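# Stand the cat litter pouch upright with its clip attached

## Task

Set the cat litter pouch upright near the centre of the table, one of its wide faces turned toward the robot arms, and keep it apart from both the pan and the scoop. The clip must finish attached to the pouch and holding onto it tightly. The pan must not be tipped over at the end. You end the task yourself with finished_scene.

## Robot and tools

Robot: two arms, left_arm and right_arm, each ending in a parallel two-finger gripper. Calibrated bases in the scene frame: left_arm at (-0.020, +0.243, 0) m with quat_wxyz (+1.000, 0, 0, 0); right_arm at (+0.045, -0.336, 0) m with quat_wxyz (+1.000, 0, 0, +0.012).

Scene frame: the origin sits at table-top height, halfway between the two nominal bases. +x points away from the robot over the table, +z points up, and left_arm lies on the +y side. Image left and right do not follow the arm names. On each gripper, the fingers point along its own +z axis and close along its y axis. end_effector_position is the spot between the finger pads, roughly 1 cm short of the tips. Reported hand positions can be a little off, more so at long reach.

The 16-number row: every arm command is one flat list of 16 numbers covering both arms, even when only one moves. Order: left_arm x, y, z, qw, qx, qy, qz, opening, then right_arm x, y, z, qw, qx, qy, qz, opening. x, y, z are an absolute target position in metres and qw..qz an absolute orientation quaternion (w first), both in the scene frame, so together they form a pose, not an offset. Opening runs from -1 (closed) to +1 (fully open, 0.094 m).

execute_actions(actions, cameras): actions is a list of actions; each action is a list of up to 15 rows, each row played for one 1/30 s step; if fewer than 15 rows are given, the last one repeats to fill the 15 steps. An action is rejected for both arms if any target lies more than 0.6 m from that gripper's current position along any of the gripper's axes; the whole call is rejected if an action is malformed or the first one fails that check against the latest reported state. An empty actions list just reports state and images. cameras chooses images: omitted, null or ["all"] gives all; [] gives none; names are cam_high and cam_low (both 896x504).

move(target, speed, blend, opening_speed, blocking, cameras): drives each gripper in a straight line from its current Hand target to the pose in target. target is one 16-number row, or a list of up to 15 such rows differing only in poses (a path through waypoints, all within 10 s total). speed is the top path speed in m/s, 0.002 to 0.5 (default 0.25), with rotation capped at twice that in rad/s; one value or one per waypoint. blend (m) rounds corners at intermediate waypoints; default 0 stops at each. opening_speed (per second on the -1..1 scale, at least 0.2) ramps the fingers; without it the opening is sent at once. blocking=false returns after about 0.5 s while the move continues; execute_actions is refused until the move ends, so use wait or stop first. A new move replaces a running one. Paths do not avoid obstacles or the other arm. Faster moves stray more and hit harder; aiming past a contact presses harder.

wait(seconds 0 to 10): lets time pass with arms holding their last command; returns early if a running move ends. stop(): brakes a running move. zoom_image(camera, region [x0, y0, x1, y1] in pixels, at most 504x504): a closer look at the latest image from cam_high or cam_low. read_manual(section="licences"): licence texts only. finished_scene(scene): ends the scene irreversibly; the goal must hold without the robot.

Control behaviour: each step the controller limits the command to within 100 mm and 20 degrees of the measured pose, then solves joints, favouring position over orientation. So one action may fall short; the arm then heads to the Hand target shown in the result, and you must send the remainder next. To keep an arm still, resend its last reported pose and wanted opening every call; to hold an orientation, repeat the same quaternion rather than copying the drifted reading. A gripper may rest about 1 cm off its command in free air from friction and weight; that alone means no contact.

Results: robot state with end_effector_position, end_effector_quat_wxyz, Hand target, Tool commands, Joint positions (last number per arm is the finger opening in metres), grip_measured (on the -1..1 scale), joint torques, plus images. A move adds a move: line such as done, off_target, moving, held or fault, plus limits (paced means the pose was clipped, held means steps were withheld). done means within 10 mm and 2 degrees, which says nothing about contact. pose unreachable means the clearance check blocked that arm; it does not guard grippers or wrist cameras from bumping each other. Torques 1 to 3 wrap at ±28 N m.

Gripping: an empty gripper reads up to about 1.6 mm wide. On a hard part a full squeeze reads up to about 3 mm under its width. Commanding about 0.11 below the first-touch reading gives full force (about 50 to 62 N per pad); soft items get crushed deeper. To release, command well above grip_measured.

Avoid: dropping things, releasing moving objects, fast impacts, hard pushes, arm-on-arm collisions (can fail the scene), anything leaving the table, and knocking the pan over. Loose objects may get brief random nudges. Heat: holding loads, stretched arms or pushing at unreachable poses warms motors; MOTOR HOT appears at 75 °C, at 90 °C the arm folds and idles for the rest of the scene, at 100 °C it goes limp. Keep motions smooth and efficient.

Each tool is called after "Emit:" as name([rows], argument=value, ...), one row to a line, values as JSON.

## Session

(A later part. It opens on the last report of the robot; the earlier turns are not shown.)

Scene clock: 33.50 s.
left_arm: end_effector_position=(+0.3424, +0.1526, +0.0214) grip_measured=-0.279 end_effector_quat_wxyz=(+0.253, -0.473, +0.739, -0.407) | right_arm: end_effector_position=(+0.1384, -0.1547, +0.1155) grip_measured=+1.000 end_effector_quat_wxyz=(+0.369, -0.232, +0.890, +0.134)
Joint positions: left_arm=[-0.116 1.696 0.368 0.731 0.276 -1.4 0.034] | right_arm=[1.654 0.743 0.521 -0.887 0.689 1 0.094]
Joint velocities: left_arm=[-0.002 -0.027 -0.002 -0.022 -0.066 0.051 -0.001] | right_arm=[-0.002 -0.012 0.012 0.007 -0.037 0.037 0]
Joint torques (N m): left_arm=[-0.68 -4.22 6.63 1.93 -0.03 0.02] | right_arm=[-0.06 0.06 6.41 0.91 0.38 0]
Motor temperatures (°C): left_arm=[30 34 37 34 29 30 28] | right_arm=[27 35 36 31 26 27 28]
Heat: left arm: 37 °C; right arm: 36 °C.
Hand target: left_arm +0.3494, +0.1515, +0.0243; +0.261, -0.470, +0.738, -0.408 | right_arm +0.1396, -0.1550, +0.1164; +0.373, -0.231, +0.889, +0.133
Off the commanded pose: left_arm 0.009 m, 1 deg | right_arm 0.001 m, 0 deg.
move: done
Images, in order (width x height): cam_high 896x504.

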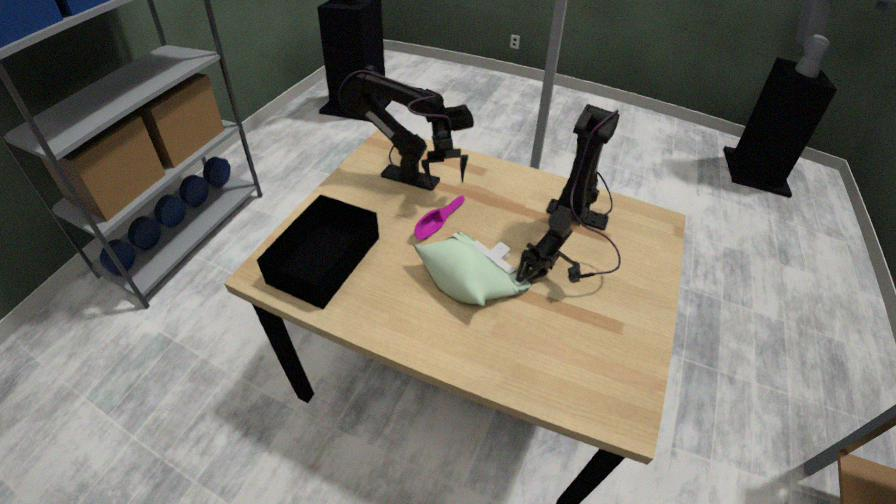

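Emit:
move([
  [0.3565, 0.1475, 0.030, 0.2605, -0.47, 0.7376, -0.4089, -0.28, 0.1396, -0.1550, 0.1164, 0.373, -0.231, 0.889, 0.133, 1.0],
  [0.3565, 0.1475, 0.068, 0.3382, -0.4176, 0.6554, -0.5308, -0.28, 0.1396, -0.1550, 0.1164, 0.373, -0.231, 0.889, 0.133, 1.0],
], speed=[0.05, 0.08])

Emit:
zoom_image(camera="cam_high", region=[480, 210, 580, 310])

Scene clock: 37.10 s.
left_arm: end_effector_position=(+0.3537, +0.1476, +0.0522) grip_measured=-0.279 end_effector_quat_wxyz=(+0.317, -0.433, +0.670, -0.513) | right_arm: end_effector_position=(+0.1384, -0.1547, +0.1155) grip_measured=+1.000 end_effector_quat_wxyz=(+0.369, -0.232, +0.890, +0.134)
Joint positions: left_arm=[-0.103 1.895 0.276 1.326 0.327 -1.493 0.034] | right_arm=[1.654 0.743 0.521 -0.887 0.689 1 0.094]
Joint velocities: left_arm=[0.022 0.007 0.002 -0.051 0.037 -0.066 0.001] | right_arm=[-0.012 -0.012 -0.007 -0.051 -0.037 -0.081 0]
Joint torques (N m): left_arm=[0.4 -5.08 3.22 2.78 0.2 0.01] | right_arm=[-0.24 0.09 6.53 0.89 0.39 -0.03]
Motor temperatures (°C): left_arm=[30 34 37 35 29 30 28] | right_arm=[27 35 37 31 26 27 28]
Heat: left arm: 37 °C; right arm: 37 °C.
Hand target: left_arm +0.3578, +0.1472, +0.0671; +0.336, -0.415, +0.659, -0.530 | right_arm +0.1396, -0.1550, +0.1164; +0.373, -0.231, +0.889, +0.133
Off the commanded pose: left_arm 0.016 m, 4 deg | right_arm 0.001 m, 0 deg.
move: off_target (left_arm)

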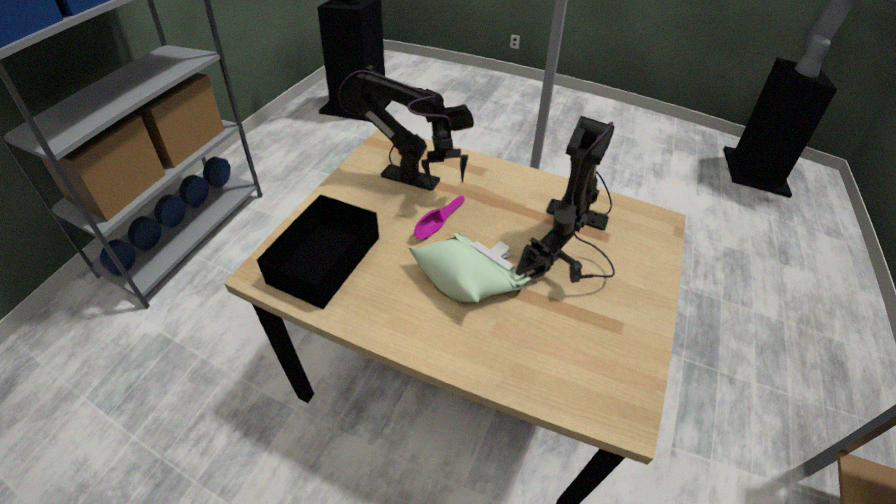

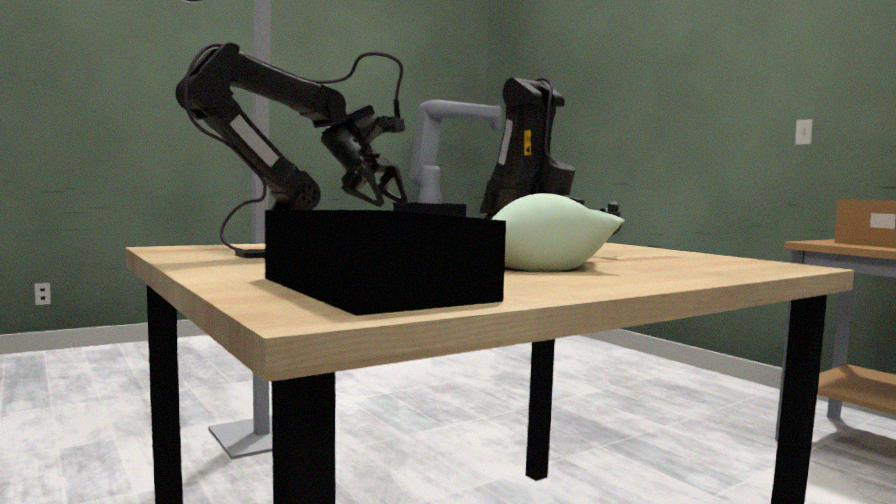

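Scaled by 5.040.

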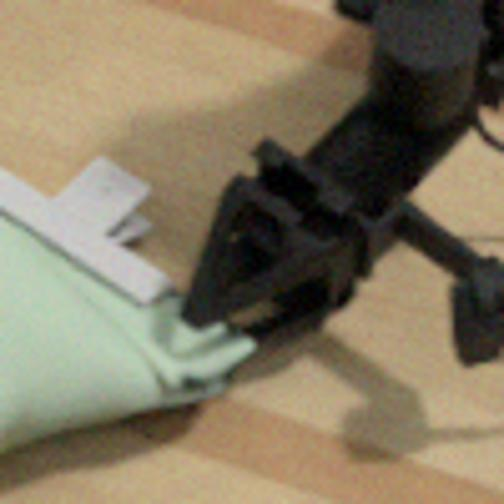

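Emit:
move([
  [0.3578, 0.1472, 0.0671, 0.3382, -0.4176, 0.6554, -0.5308, -0.95, 0.1396, -0.1550, 0.1164, 0.373, -0.231, 0.889, 0.133, 1.0],
], speed=0.05, opening_speed=0.5)

Emit:
zoom_image(camera="cam_high", region=[480, 210, 580, 310])

Scene clock: 38.87 s.
left_arm: end_effector_position=(+0.3542, +0.1476, +0.0530) grip_measured=-0.945 end_effector_quat_wxyz=(+0.318, -0.433, +0.668, -0.515) | right_arm: end_effector_position=(+0.1384, -0.1547, +0.1155) grip_measured=+1.000 end_effector_quat_wxyz=(+0.369, -0.232, +0.890, +0.134)
Joint positions: left_arm=[-0.103 1.9 0.276 1.337 0.327 -1.499 0.003] | right_arm=[1.654 0.743 0.521 -0.887 0.689 1 0.094]
Joint velocities: left_arm=[-0.012 0.002 -0.002 -0.022 0.066 -0.11 0] | right_arm=[-0.012 -0.012 -0.012 -0.037 0.022 0.007 0]
Joint torques (N m): left_arm=[0.03 -5.22 3.14 2.78 0.05 0.04] | right_arm=[-0.02 0.21 6.72 0.95 0.42 0.01]
Motor temperatures (°C): left_arm=[30 34 36 36 29 30 28] | right_arm=[27 35 37 31 26 27 28]
Heat: left arm: 36 °C; right arm: 37 °C.
Hand target: left_arm +0.3579, +0.1471, +0.0670; +0.337, -0.417, +0.656, -0.530 | right_arm +0.1396, -0.1550, +0.1164; +0.373, -0.231, +0.889, +0.133
Off the commanded pose: left_arm 0.015 m, 4 deg | right_arm 0.001 m, 0 deg.
move: off_target (left_arm)

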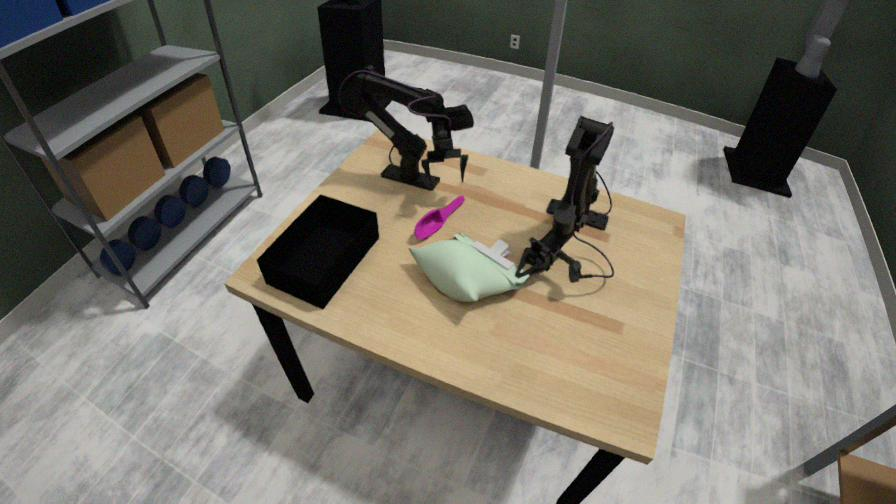

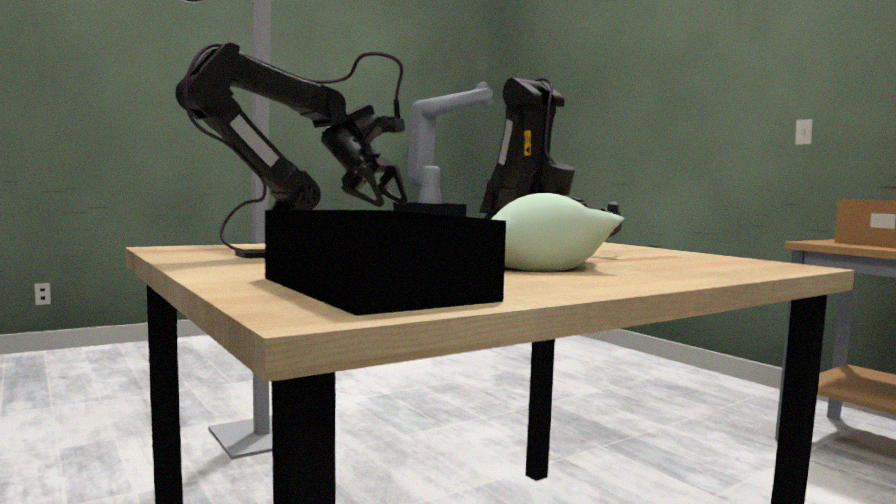

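Scaled by 5.040.

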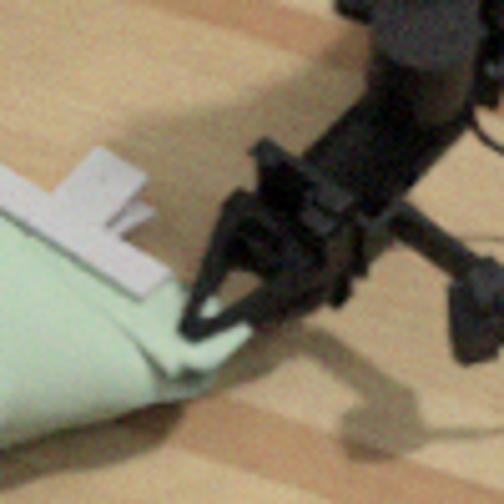

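Emit:
move([
  [0.3578, 0.1472, 0.0671, 0.3382, -0.4176, 0.6554, -0.5308, -1.0, 0.1396, -0.1550, 0.1164, 0.373, -0.231, 0.889, 0.133, 1.0],
], speed=0.05, opening_speed=0.5, cameras=["cam_high"])

Emit:
zoom_image(camera="cam_high", region=[490, 240, 550, 300])

Scene clock: 39.80 s.
left_arm: end_effector_position=(+0.3542, +0.1476, +0.0530) grip_measured=-0.983 end_effector_quat_wxyz=(+0.318, -0.433, +0.668, -0.515) | right_arm: end_effector_position=(+0.1384, -0.1547, +0.1155) grip_measured=+1.000 end_effector_quat_wxyz=(+0.369, -0.232, +0.890, +0.134)
Joint positions: left_arm=[-0.103 1.9 0.276 1.337 0.327 -1.499 0.001] | right_arm=[1.654 0.743 0.521 -0.887 0.689 1 0.094]
Joint velocities: left_arm=[0.022 -0.007 -0.002 -0.022 0.022 -0.037 -0.001] | right_arm=[-0.007 0.002 -0.002 -0.022 -0.022 -0.007 0]
Joint torques (N m): left_arm=[0.03 -5.16 3.21 2.75 0.09 -0.01] | right_arm=[-0.29 0.31 6.42 0.94 0.42 -0.1]
Motor temperatures (°C): left_arm=[30 34 36 36 29 30 28] | right_arm=[27 35 37 31 26 27 28]
Heat: left arm: 36 °C; right arm: 37 °C.
Hand target: left_arm +0.3579, +0.1471, +0.0668; +0.337, -0.417, +0.656, -0.530 | right_arm +0.1396, -0.1550, +0.1164; +0.373, -0.231, +0.889, +0.133
Off the commanded pose: left_arm 0.015 m, 4 deg | right_arm 0.001 m, 0 deg.
move: off_target (left_arm)
Images, in order (width x height): cam_high 896x504.

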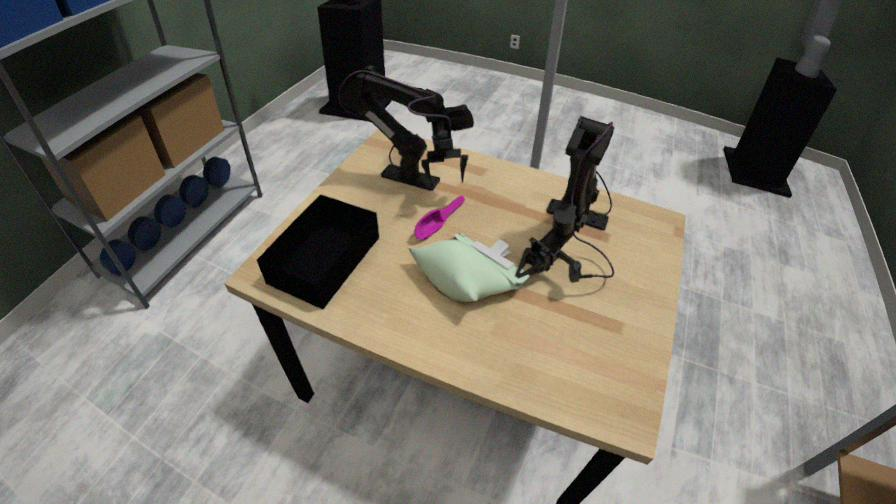

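Scaled by 8.400.

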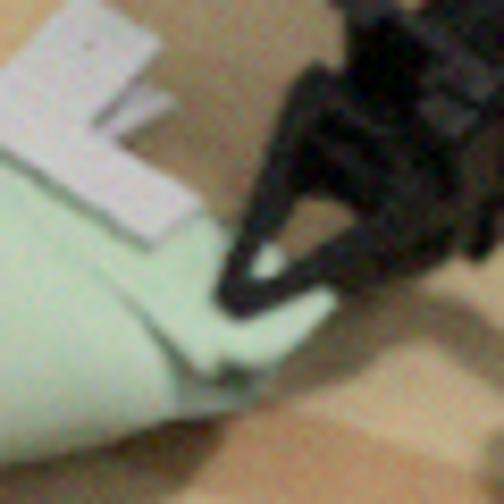

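Emit:
move([
  [0.3578, 0.1472, 0.095, 0.3382, -0.4176, 0.6554, -0.5308, -1.0, 0.1396, -0.1550, 0.1164, 0.373, -0.231, 0.889, 0.133, 1.0],
], speed=0.04)

Emit:
zoom_image(camera="cam_high", region=[400, 200, 560, 320])

Emit:
zoom_image(camera="cam_low", region=[470, 160, 650, 290])

Scene clock: 41.23 s.
left_arm: end_effector_position=(+0.3499, +0.1466, +0.0670) grip_measured=-0.984 end_effector_quat_wxyz=(+0.307, -0.438, +0.674, -0.509) | right_arm: end_effector_position=(+0.1384, -0.1547, +0.1155) grip_measured=+1.000 end_effector_quat_wxyz=(+0.369, -0.232, +0.890, +0.134)
Joint positions: left_arm=[-0.105 1.746 0.276 1.155 0.331 -1.499 0.001] | right_arm=[1.654 0.743 0.521 -0.887 0.689 1 0.094]
Joint velocities: left_arm=[0.007 -0.027 -0.017 -0.051 0.066 0.037 0] | right_arm=[0.007 -0.002 -0.017 -0.007 -0.066 -0.022 0]
Joint torques (N m): left_arm=[0.09 -8.12 4.98 2.44 0.03 0.02] | right_arm=[-0.16 0.1 6.52 0.98 0.41 -0.02]
Motor temperatures (°C): left_arm=[30 34 36 36 29 30 28] | right_arm=[27 35 37 31 26 27 28]
Heat: left arm: 36 °C; right arm: 37 °C.
Hand target: left_arm +0.3579, +0.1470, +0.0943; +0.338, -0.417, +0.656, -0.531 | right_arm +0.1396, -0.1550, +0.1164; +0.373, -0.231, +0.889, +0.133
Off the commanded pose: left_arm 0.029 m, 5 deg | right_arm 0.001 m, 0 deg.
move: off_target (left_arm)

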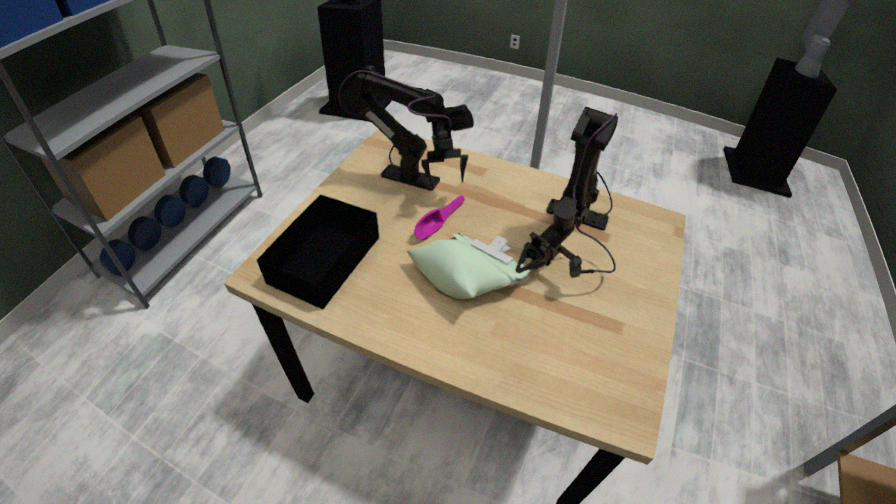

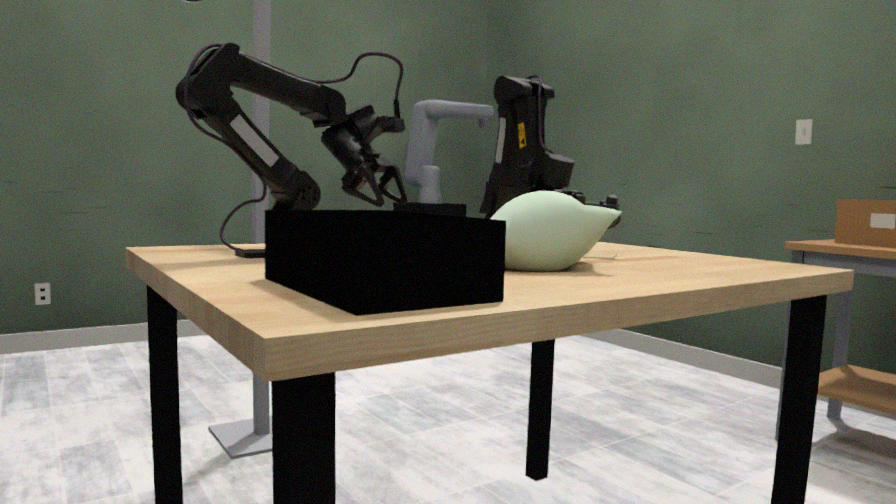

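Scaled by 3.150.

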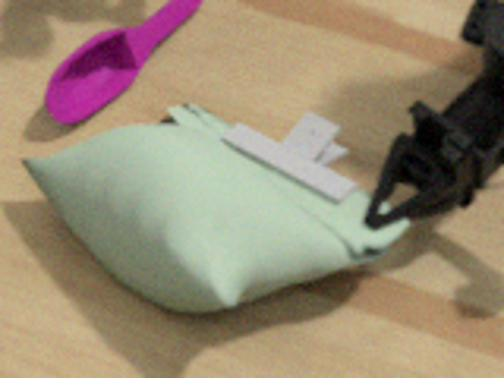

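Scaled by 2.800.

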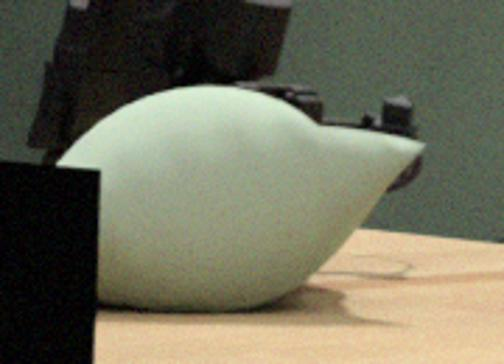

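Emit:
zoom_image(camera="cam_high", region=[435, 215, 505, 275])

Emit:
zoom_image(camera="cam_high", region=[400, 180, 480, 260])

Scaled by 7.200.

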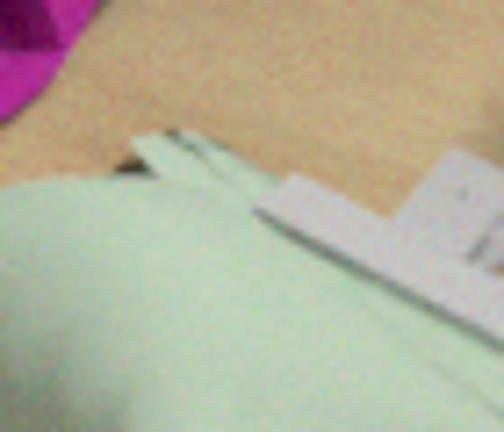

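Scaled by 6.300.

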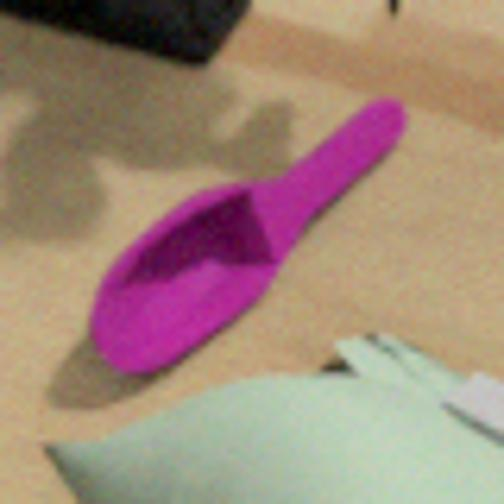

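Emit:
move([
  [0.3578, 0.1472, 0.095, 0.3382, -0.4176, 0.6554, -0.5308, -1.0, 0.203, -0.059, 0.12, 0.3714, -0.67, 0.5622, -0.3116, -0.28],
], speed=0.25)

Emit:
zoom_image(camera="cam_high", region=[390, 130, 570, 310])

Scene clock: 47.73 s.
left_arm: end_effector_position=(+0.3499, +0.1466, +0.0670) grip_measured=-0.984 end_effector_quat_wxyz=(+0.307, -0.438, +0.674, -0.509) | right_arm: end_effector_position=(+0.2014, -0.0655, +0.1098) grip_measured=-0.278 end_effector_quat_wxyz=(-0.359, +0.682, -0.555, +0.313)
Joint positions: left_arm=[-0.105 1.746 0.276 1.155 0.331 -1.499 0.001] | right_arm=[1.505 1.478 0.798 -0.578 0.959 -0.409 0.034]
Joint velocities: left_arm=[-0.017 -0.012 -0.017 -0.007 -0.022 -0.022 -0.001] | right_arm=[-0.007 0.002 -0.002 -0.007 0.037 0.066 0]
Joint torques (N m): left_arm=[0.31 -7.99 5.07 2.44 0.01 0.03] | right_arm=[-0.85 -4.68 7.72 0.77 0.69 0]
Motor temperatures (°C): left_arm=[30 36 36 38 29 30 29] | right_arm=[27 35 37 31 27 27 28]
Heat: left arm: 38 °C; right arm: 37 °C.
Hand target: left_arm +0.3579, +0.1470, +0.0943; +0.338, -0.417, +0.656, -0.531 | right_arm +0.2056, -0.0595, +0.1179; -0.373, +0.669, -0.563, +0.312
Off the commanded pose: left_arm 0.029 m, 5 deg | right_arm 0.012 m, 2 deg.
move: off_target (left_arm, right_arm)

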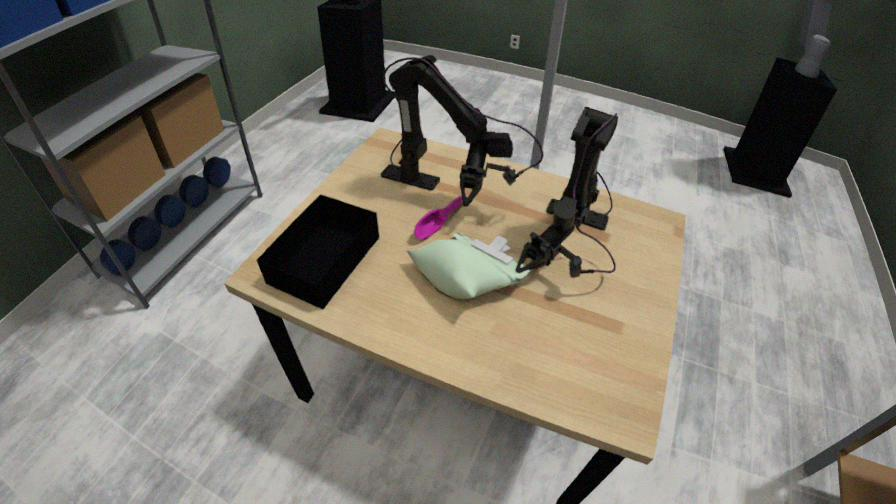

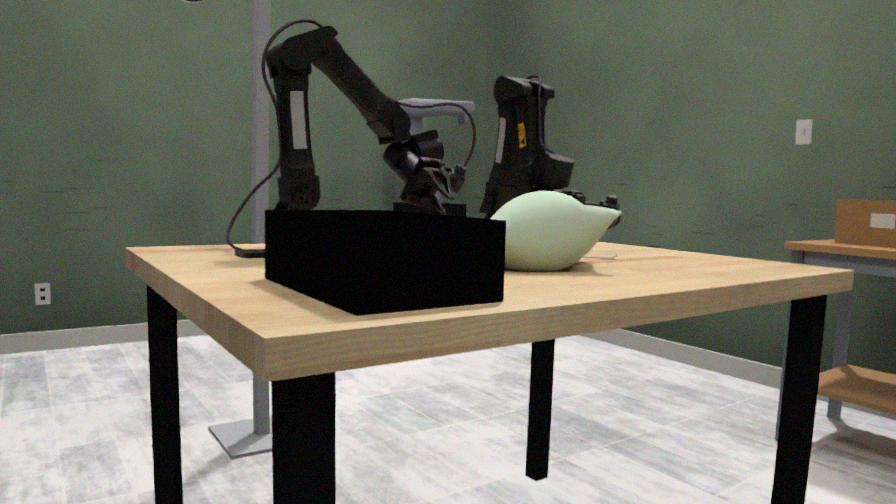

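Scaled by 2.800.

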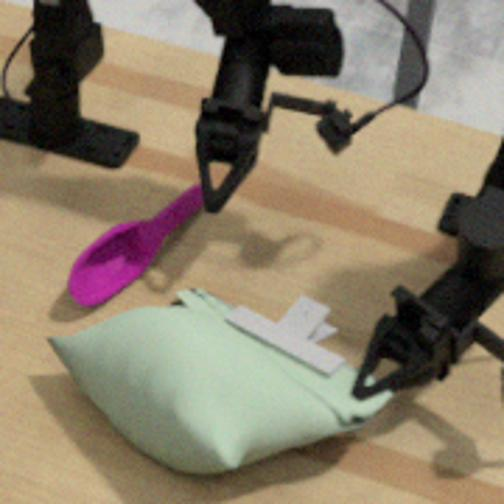

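Emit:
move([
  [0.3578, 0.1472, 0.095, 0.3382, -0.4176, 0.6554, -0.5308, -1.0, 0.207, -0.043, 0.036, 0.3714, -0.67, 0.5622, -0.3116, -0.28],
], speed=0.1, cameras=["cam_high"])

Emit:
zoom_image(camera="cam_high", region=[420, 170, 520, 270])

Scene clock: 49.77 s.
left_arm: end_effector_position=(+0.3499, +0.1466, +0.0670) grip_measured=-0.984 end_effector_quat_wxyz=(+0.307, -0.438, +0.674, -0.509) | right_arm: end_effector_position=(+0.2040, -0.0370, +0.0394) grip_measured=-0.278 end_effector_quat_wxyz=(-0.373, +0.674, -0.560, +0.303)
Joint positions: left_arm=[-0.105 1.746 0.276 1.155 0.331 -1.499 0.001] | right_arm=[1.5 1.747 0.725 -0.19 0.96 -0.419 0.034]
Joint velocities: left_arm=[0.002 -0.012 0.012 0.022 0.037 -0.007 -0.001] | right_arm=[0.002 0.007 0.012 0.051 -0.022 0.037 -0.001]
Joint torques (N m): left_arm=[0.24 -8.06 5.04 2.45 -0.02 0.01] | right_arm=[-0.96 -5.82 3.7 0.8 0.56 0.05]
Motor temperatures (°C): left_arm=[30 36 36 39 29 30 29] | right_arm=[27 36 37 32 27 27 28]
Heat: left arm: 39 °C; right arm: 37 °C.
Hand target: left_arm +0.3579, +0.1470, +0.0943; +0.338, -0.417, +0.656, -0.531 | right_arm +0.2073, -0.0427, +0.0355; -0.371, +0.670, -0.562, +0.311
Off the commanded pose: left_arm 0.029 m, 5 deg | right_arm 0.008 m, 1 deg.
move: off_target (left_arm)
Images, in order (width x height): cam_high 896x504.

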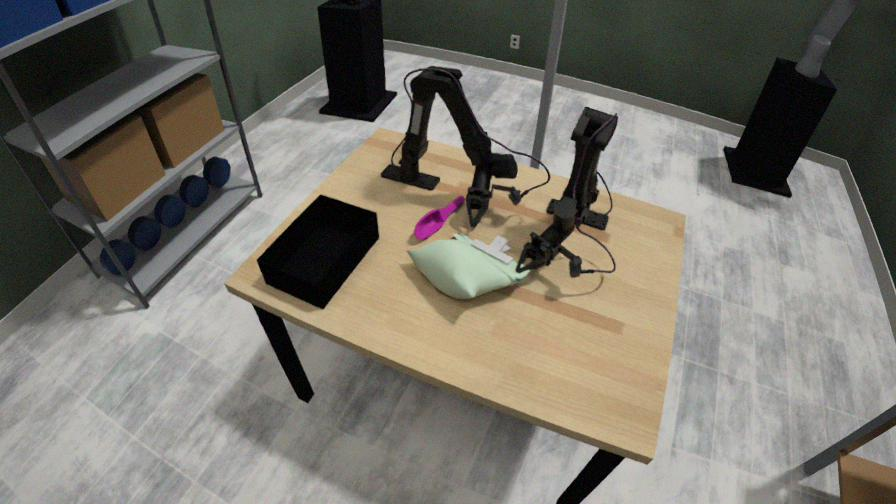

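Scaled by 5.040.

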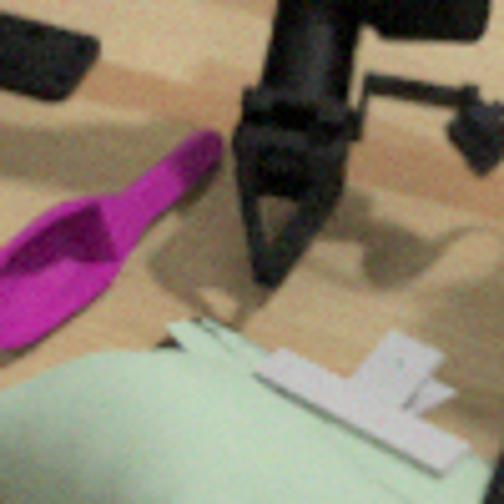

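Emit:
move([
  [0.3578, 0.1472, 0.095, 0.3382, -0.4176, 0.6554, -0.5308, -1.0, 0.212, -0.043, 0.026, 0.3714, -0.67, 0.5622, -0.3116, -0.28],
], speed=0.05, cameras=["cam_high"])

Emit:
zoom_image(camera="cam_high", region=[420, 170, 520, 270])

Scene clock: 51.50 s.
left_arm: end_effector_position=(+0.3499, +0.1466, +0.0670) grip_measured=-0.984 end_effector_quat_wxyz=(+0.307, -0.438, +0.674, -0.509) | right_arm: end_effector_position=(+0.2095, -0.0372, +0.0318) grip_measured=-0.278 end_effector_quat_wxyz=(-0.376, +0.672, -0.561, +0.305)
Joint positions: left_arm=[-0.105 1.746 0.276 1.155 0.331 -1.499 0.001] | right_arm=[1.482 1.773 0.705 -0.117 0.96 -0.447 0.034]
Joint velocities: left_arm=[-0.007 -0.002 -0.017 0.007 -0.051 0.007 0.001] | right_arm=[0.002 -0.002 -0.002 -0.022 0.007 -0.007 0]
Joint torques (N m): left_arm=[0.34 -8.03 5.2 2.48 0.01 0.01] | right_arm=[-0.87 -5.64 3.54 0.92 0.53 0.01]
Motor temperatures (°C): left_arm=[30 37 36 39 29 30 29] | right_arm=[27 36 37 32 27 27 28]
Heat: left arm: 39 °C; right arm: 37 °C.
Hand target: left_arm +0.3579, +0.1470, +0.0943; +0.338, -0.417, +0.656, -0.531 | right_arm +0.2120, -0.0431, +0.0262; -0.372, +0.670, -0.562, +0.312
Off the commanded pose: left_arm 0.029 m, 5 deg | right_arm 0.009 m, 1 deg.
move: off_target (left_arm)
Images, in order (width x height): cam_high 896x504.

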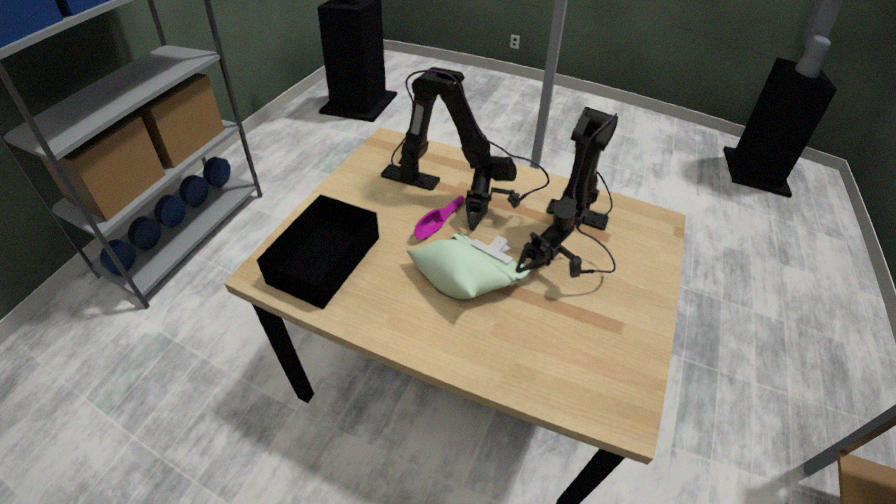

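Scaled by 5.040.

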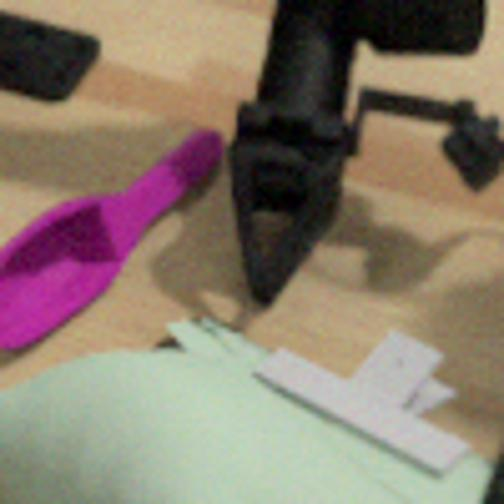

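Emit:
move([
  [0.3578, 0.1472, 0.095, 0.3382, -0.4176, 0.6554, -0.5308, -1.0, 0.245, -0.044, 0.026, 0.3714, -0.67, 0.5622, -0.3116, -0.28],
], speed=0.05, cameras=["cam_high"])

Emit:
zoom_image(camera="cam_high", region=[430, 200, 510, 270])

Scene clock: 53.00 s.
left_arm: end_effector_position=(+0.3498, +0.1466, +0.0669) grip_measured=-0.984 end_effector_quat_wxyz=(+0.307, -0.438, +0.674, -0.509) | right_arm: end_effector_position=(+0.2448, -0.0389, +0.0326) grip_measured=-0.278 end_effector_quat_wxyz=(-0.378, +0.669, -0.559, +0.310)
Joint positions: left_arm=[-0.105 1.746 0.276 1.154 0.331 -1.499 0.001] | right_arm=[1.357 1.773 0.67 0.074 0.916 -0.641 0.034]
Joint velocities: left_arm=[0.012 -0.012 -0.002 0.022 -0.007 0.051 -0.001] | right_arm=[-0.002 -0.007 0.012 -0.066 -0.007 -0.066 0]
Joint torques (N m): left_arm=[0.35 -8.17 5.26 2.49 0 0.02] | right_arm=[-0.65 -5.96 3.34 1.16 0.41 0.07]
Motor temperatures (°C): left_arm=[30 37 36 39 29 30 29] | right_arm=[27 36 36 32 27 27 28]
Heat: left arm: 39 °C; right arm: 36 °C.
Hand target: left_arm +0.3579, +0.1470, +0.0942; +0.338, -0.417, +0.656, -0.531 | right_arm +0.2454, -0.0443, +0.0266; -0.373, +0.670, -0.561, +0.312
Off the commanded pose: left_arm 0.029 m, 5 deg | right_arm 0.008 m, 1 deg.
move: off_target (left_arm)
Images, in order (width x height): cam_high 896x504.

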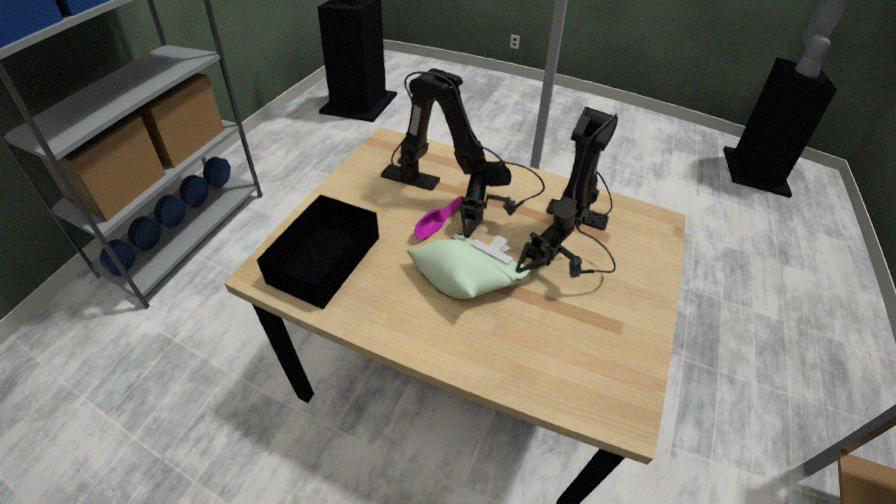

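Scaled by 6.300.

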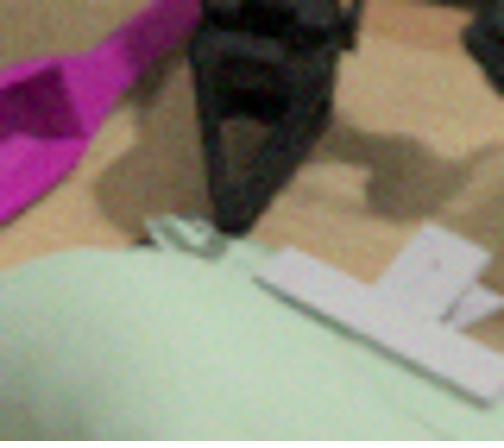

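Emit:
move([
  [0.3578, 0.1472, 0.095, 0.3382, -0.4176, 0.6554, -0.5308, -1.0, 0.243, -0.0445, 0.021, 0.3714, -0.67, 0.5622, -0.3116, -0.28],
  [0.268, -0.0445, 0.0215, 0.3714, -0.67, 0.5622, -0.3116, -0.28, 0, 0, 0, 1, 0, 0, 0, -0.28],
], speed=0.05, cameras=["cam_high"])

every target must give the same left_gripper/opening; nothing of the call was run
Scene clock: 53.17 s.
left_arm: end_effector_position=(+0.3498, +0.1466, +0.0669) grip_measured=-0.984 end_effector_quat_wxyz=(+0.307, -0.438, +0.674, -0.509) | right_arm: end_effector_position=(+0.2448, -0.0389, +0.0326) grip_measured=-0.278 end_effector_quat_wxyz=(-0.378, +0.669, -0.559, +0.310)
Joint positions: left_arm=[-0.105 1.746 0.276 1.154 0.331 -1.499 0.001] | right_arm=[1.357 1.773 0.67 0.075 0.916 -0.641 0.034]
Joint velocities: left_arm=[-0.007 -0.017 0.002 -0.051 0.007 -0.007 0] | right_arm=[-0.007 -0.007 0.012 -0.081 -0.022 -0.051 0]
Joint torques (N m): left_arm=[0.14 -7.99 5.01 2.42 0.01 0.03] | right_arm=[-0.66 -6.09 3.34 1.08 0.34 0.01]
Motor temperatures (°C): left_arm=[30 37 36 39 29 30 29] | right_arm=[27 36 36 32 27 27 28]
Heat: left arm: 39 °C; right arm: 36 °C.
Hand target: left_arm +0.3579, +0.1470, +0.0942; +0.338, -0.417, +0.656, -0.531 | right_arm +0.2455, -0.0442, +0.0266; -0.373, +0.670, -0.561, +0.312
Tool commands: left_gripper/opening=-1.0 right_gripper/opening=-0.28
Off the commanded pose: left_arm 0.029 m, 5 deg | right_arm 0.008 m, 1 deg.

Emit:
move([
  [0.3578, 0.1472, 0.095, 0.3382, -0.4176, 0.6554, -0.5308, -1.0, 0.243, -0.0445, 0.021, 0.3714, -0.67, 0.5622, -0.3116, -0.28],
  [0.3578, 0.1472, 0.095, 0.3382, -0.4176, 0.6554, -0.5308, -1.0, 0.268, -0.0445, 0.0215, 0.3714, -0.67, 0.5622, -0.3116, -0.28],
], speed=0.05, cameras=["cam_high"])

Emit:
zoom_image(camera="cam_high", region=[430, 200, 510, 270])

Scene clock: 54.57 s.
left_arm: end_effector_position=(+0.3497, +0.1466, +0.0665) grip_measured=-0.984 end_effector_quat_wxyz=(+0.307, -0.439, +0.674, -0.509) | right_arm: end_effector_position=(+0.2685, -0.0390, +0.0316) grip_measured=-0.278 end_effector_quat_wxyz=(-0.381, +0.666, -0.560, +0.312)
Joint positions: left_arm=[-0.105 1.746 0.276 1.152 0.331 -1.499 0.001] | right_arm=[1.276 1.793 0.662 0.194 0.878 -0.748 0.034]
Joint velocities: left_arm=[-0.007 -0.007 -0.002 -0.066 0.051 0.007 0] | right_arm=[0.017 0.002 -0.012 -0.007 -0.007 0.022 0]
Joint torques (N m): left_arm=[0.13 -8.12 5.14 2.49 0.02 0.04] | right_arm=[-0.75 -5.34 3.41 1.26 0.27 0.03]
Motor temperatures (°C): left_arm=[30 37 36 40 29 30 29] | right_arm=[27 36 36 32 27 27 28]
Heat: left arm: 40 °C; right arm: 36 °C.
Hand target: left_arm +0.3579, +0.1470, +0.0943; +0.338, -0.417, +0.656, -0.531 | right_arm +0.2682, -0.0449, +0.0219; -0.372, +0.670, -0.562, +0.312
Off the commanded pose: left_arm 0.030 m, 5 deg | right_arm 0.011 m, 1 deg.
move: off_target (left_arm, right_arm)
Images, in order (width x height): cam_high 896x504.

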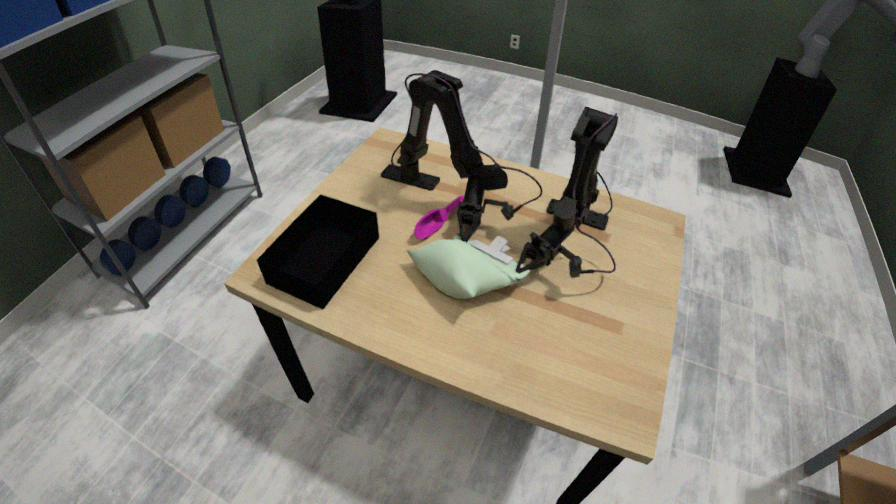

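Scaled by 6.300.

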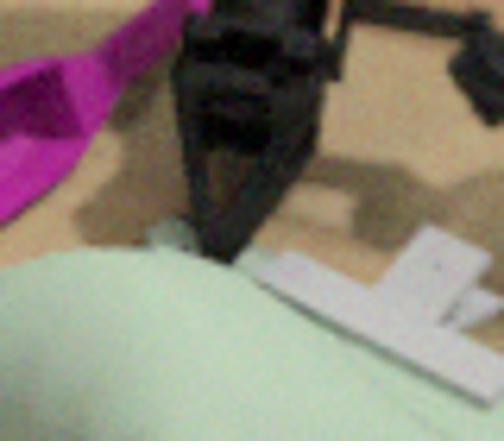

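Emit:
move([
  [0.3578, 0.1472, 0.095, 0.3382, -0.4176, 0.6554, -0.5308, -1.0, 0.274, -0.0445, 0.052, 0.4284, -0.6351, 0.5329, -0.3594, -0.28],
], speed=0.06, cameras=["cam_high"])

Emit:
zoom_image(camera="cam_high", region=[430, 200, 510, 270])

Scene clock: 57.07 s.
left_arm: end_effector_position=(+0.3497, +0.1466, +0.0665) grip_measured=-0.984 end_effector_quat_wxyz=(+0.307, -0.439, +0.674, -0.509) | right_arm: end_effector_position=(+0.2765, -0.0411, +0.0533) grip_measured=-0.278 end_effector_quat_wxyz=(-0.428, +0.638, -0.533, +0.356)
Joint positions: left_arm=[-0.105 1.746 0.276 1.152 0.331 -1.499 0.001] | right_arm=[1.287 1.793 0.596 0.43 0.991 -0.89 0.034]
Joint velocities: left_arm=[-0.017 -0.017 0.002 -0.007 0.007 -0.022 0] | right_arm=[-0.002 0.007 -0.007 -0.007 -0.007 -0.051 0.001]
Joint torques (N m): left_arm=[0.32 -7.99 5.09 2.47 0.02 0.02] | right_arm=[0.75 -6.63 3.3 1.37 0.54 -0.03]
Motor temperatures (°C): left_arm=[30 37 36 40 29 30 29] | right_arm=[27 36 36 32 27 27 28]
Heat: left arm: 40 °C; right arm: 36 °C.
Hand target: left_arm +0.3579, +0.1470, +0.0943; +0.338, -0.417, +0.656, -0.531 | right_arm +0.2742, -0.0445, +0.0523; -0.429, +0.635, -0.532, +0.359
Off the commanded pose: left_arm 0.030 m, 5 deg | right_arm 0.004 m, 0 deg.
move: off_target (left_arm)
Images, in order (width x height): cam_high 896x504.

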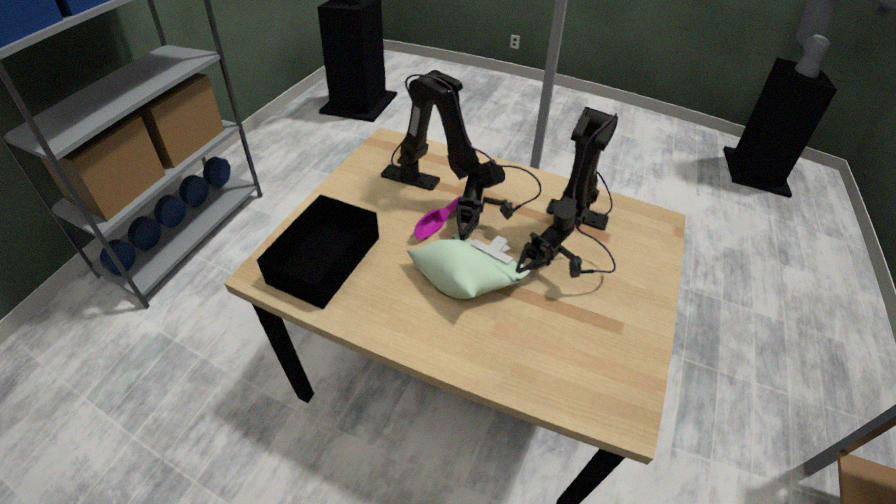

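Scaled by 6.300.

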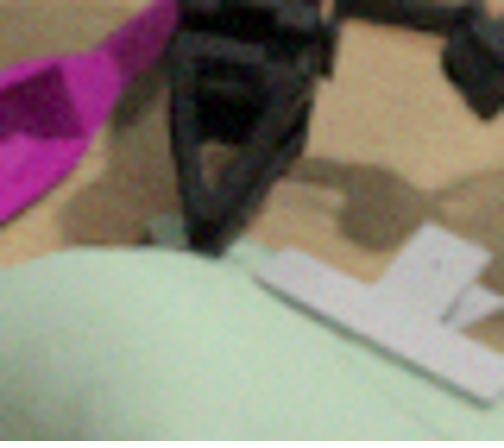

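Emit:
move([
  [0.3578, 0.1472, 0.095, 0.3382, -0.4176, 0.6554, -0.5308, -1.0, 0.274, -0.0445, 0.052, 0.4284, -0.6351, 0.5329, -0.3594, -1.0],
], speed=0.05, opening_speed=0.6, cameras=["cam_high"])

Emit:
zoom_image(camera="cam_high", region=[430, 200, 510, 270])

Scene clock: 58.73 s.
left_arm: end_effector_position=(+0.3497, +0.1466, +0.0665) grip_measured=-0.984 end_effector_quat_wxyz=(+0.307, -0.439, +0.674, -0.509) | right_arm: end_effector_position=(+0.2766, -0.0412, +0.0534) grip_measured=-0.992 end_effector_quat_wxyz=(-0.428, +0.637, -0.533, +0.356)
Joint positions: left_arm=[-0.105 1.746 0.276 1.152 0.331 -1.499 0.001] | right_arm=[1.287 1.793 0.596 0.431 0.992 -0.891 0]
Joint velocities: left_arm=[-0.012 0.022 0.012 -0.007 -0.081 -0.066 0.001] | right_arm=[0.017 0.007 0.012 -0.051 -0.022 -0.022 -0.001]
Joint torques (N m): left_arm=[0.02 -8.17 5.11 2.49 0.08 0.01] | right_arm=[0.62 -6.72 3.37 1.25 0.44 0.11]
Motor temperatures (°C): left_arm=[30 37 36 41 29 30 29] | right_arm=[27 36 36 33 27 27 28]
Heat: left arm: 41 °C; right arm: 36 °C.
Hand target: left_arm +0.3579, +0.1470, +0.0943; +0.338, -0.417, +0.656, -0.531 | right_arm +0.2740, -0.0444, +0.0519; -0.428, +0.635, -0.533, +0.359
Off the commanded pose: left_arm 0.030 m, 5 deg | right_arm 0.004 m, 0 deg.
move: off_target (left_arm)
Images, in order (width x height): cam_high 896x504.

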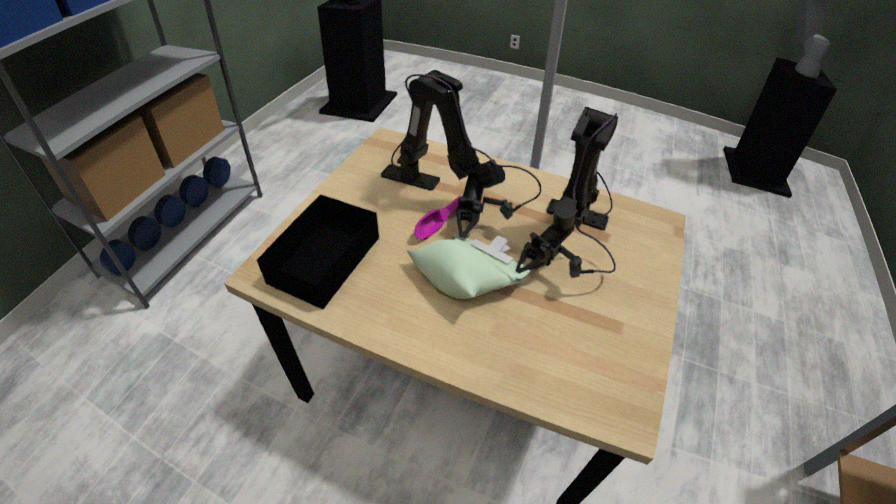

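Scaled by 6.300.

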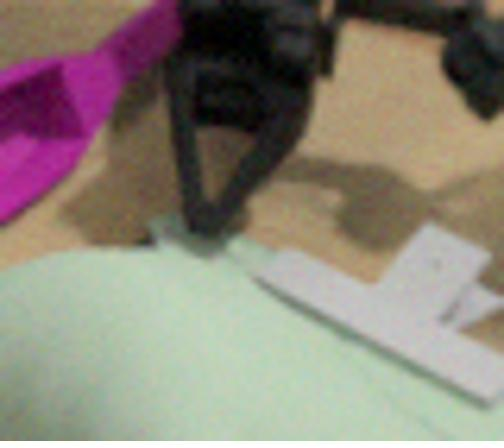

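Emit:
move([
  [0.3578, 0.1472, 0.095, 0.3382, -0.4176, 0.6554, -0.5308, -1.0, 0.274, -0.0445, 0.085, 0.4284, -0.6351, 0.5329, -0.3594, -1.0],
], speed=0.05, cameras=["cam_high"])

Emit:
zoom_image(camera="cam_high", region=[430, 200, 510, 270])

Scene clock: 60.27 s.
left_arm: end_effector_position=(+0.3497, +0.1466, +0.0665) grip_measured=-0.984 end_effector_quat_wxyz=(+0.307, -0.439, +0.674, -0.509) | right_arm: end_effector_position=(+0.2735, -0.0531, +0.0709) grip_measured=-0.992 end_effector_quat_wxyz=(-0.412, +0.648, -0.527, +0.364)
Joint positions: left_arm=[-0.105 1.746 0.276 1.152 0.331 -1.499 0.001] | right_arm=[1.287 1.681 0.596 0.276 0.993 -0.891 0]
Joint velocities: left_arm=[-0.032 0.007 0.007 0.051 -0.037 -0.022 -0.001] | right_arm=[-0.017 -0.007 -0.012 0.022 -0.095 0.007 0]
Joint torques (N m): left_arm=[0.18 -7.99 4.97 2.46 -0.02 0.02] | right_arm=[0.79 -7.69 7.46 1.08 0.47 0.09]
Motor temperatures (°C): left_arm=[30 37 36 41 29 30 29] | right_arm=[27 37 36 33 27 27 28]
Heat: left arm: 41 °C; right arm: 37 °C.
Hand target: left_arm +0.3579, +0.1470, +0.0943; +0.338, -0.417, +0.656, -0.531 | right_arm +0.2739, -0.0449, +0.0853; -0.429, +0.635, -0.533, +0.359
Off the commanded pose: left_arm 0.030 m, 5 deg | right_arm 0.016 m, 3 deg.
move: off_target (left_arm, right_arm)
Images, in order (width x height): cam_high 896x504.

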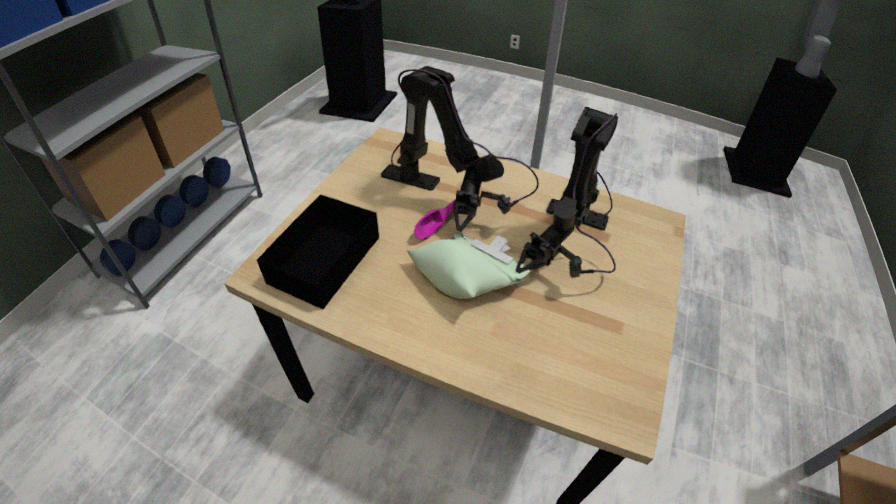

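Scaled by 6.300.

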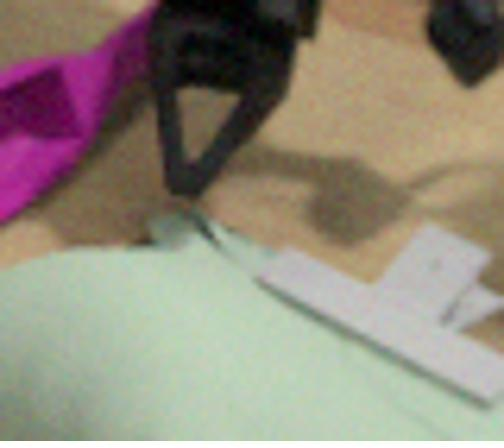

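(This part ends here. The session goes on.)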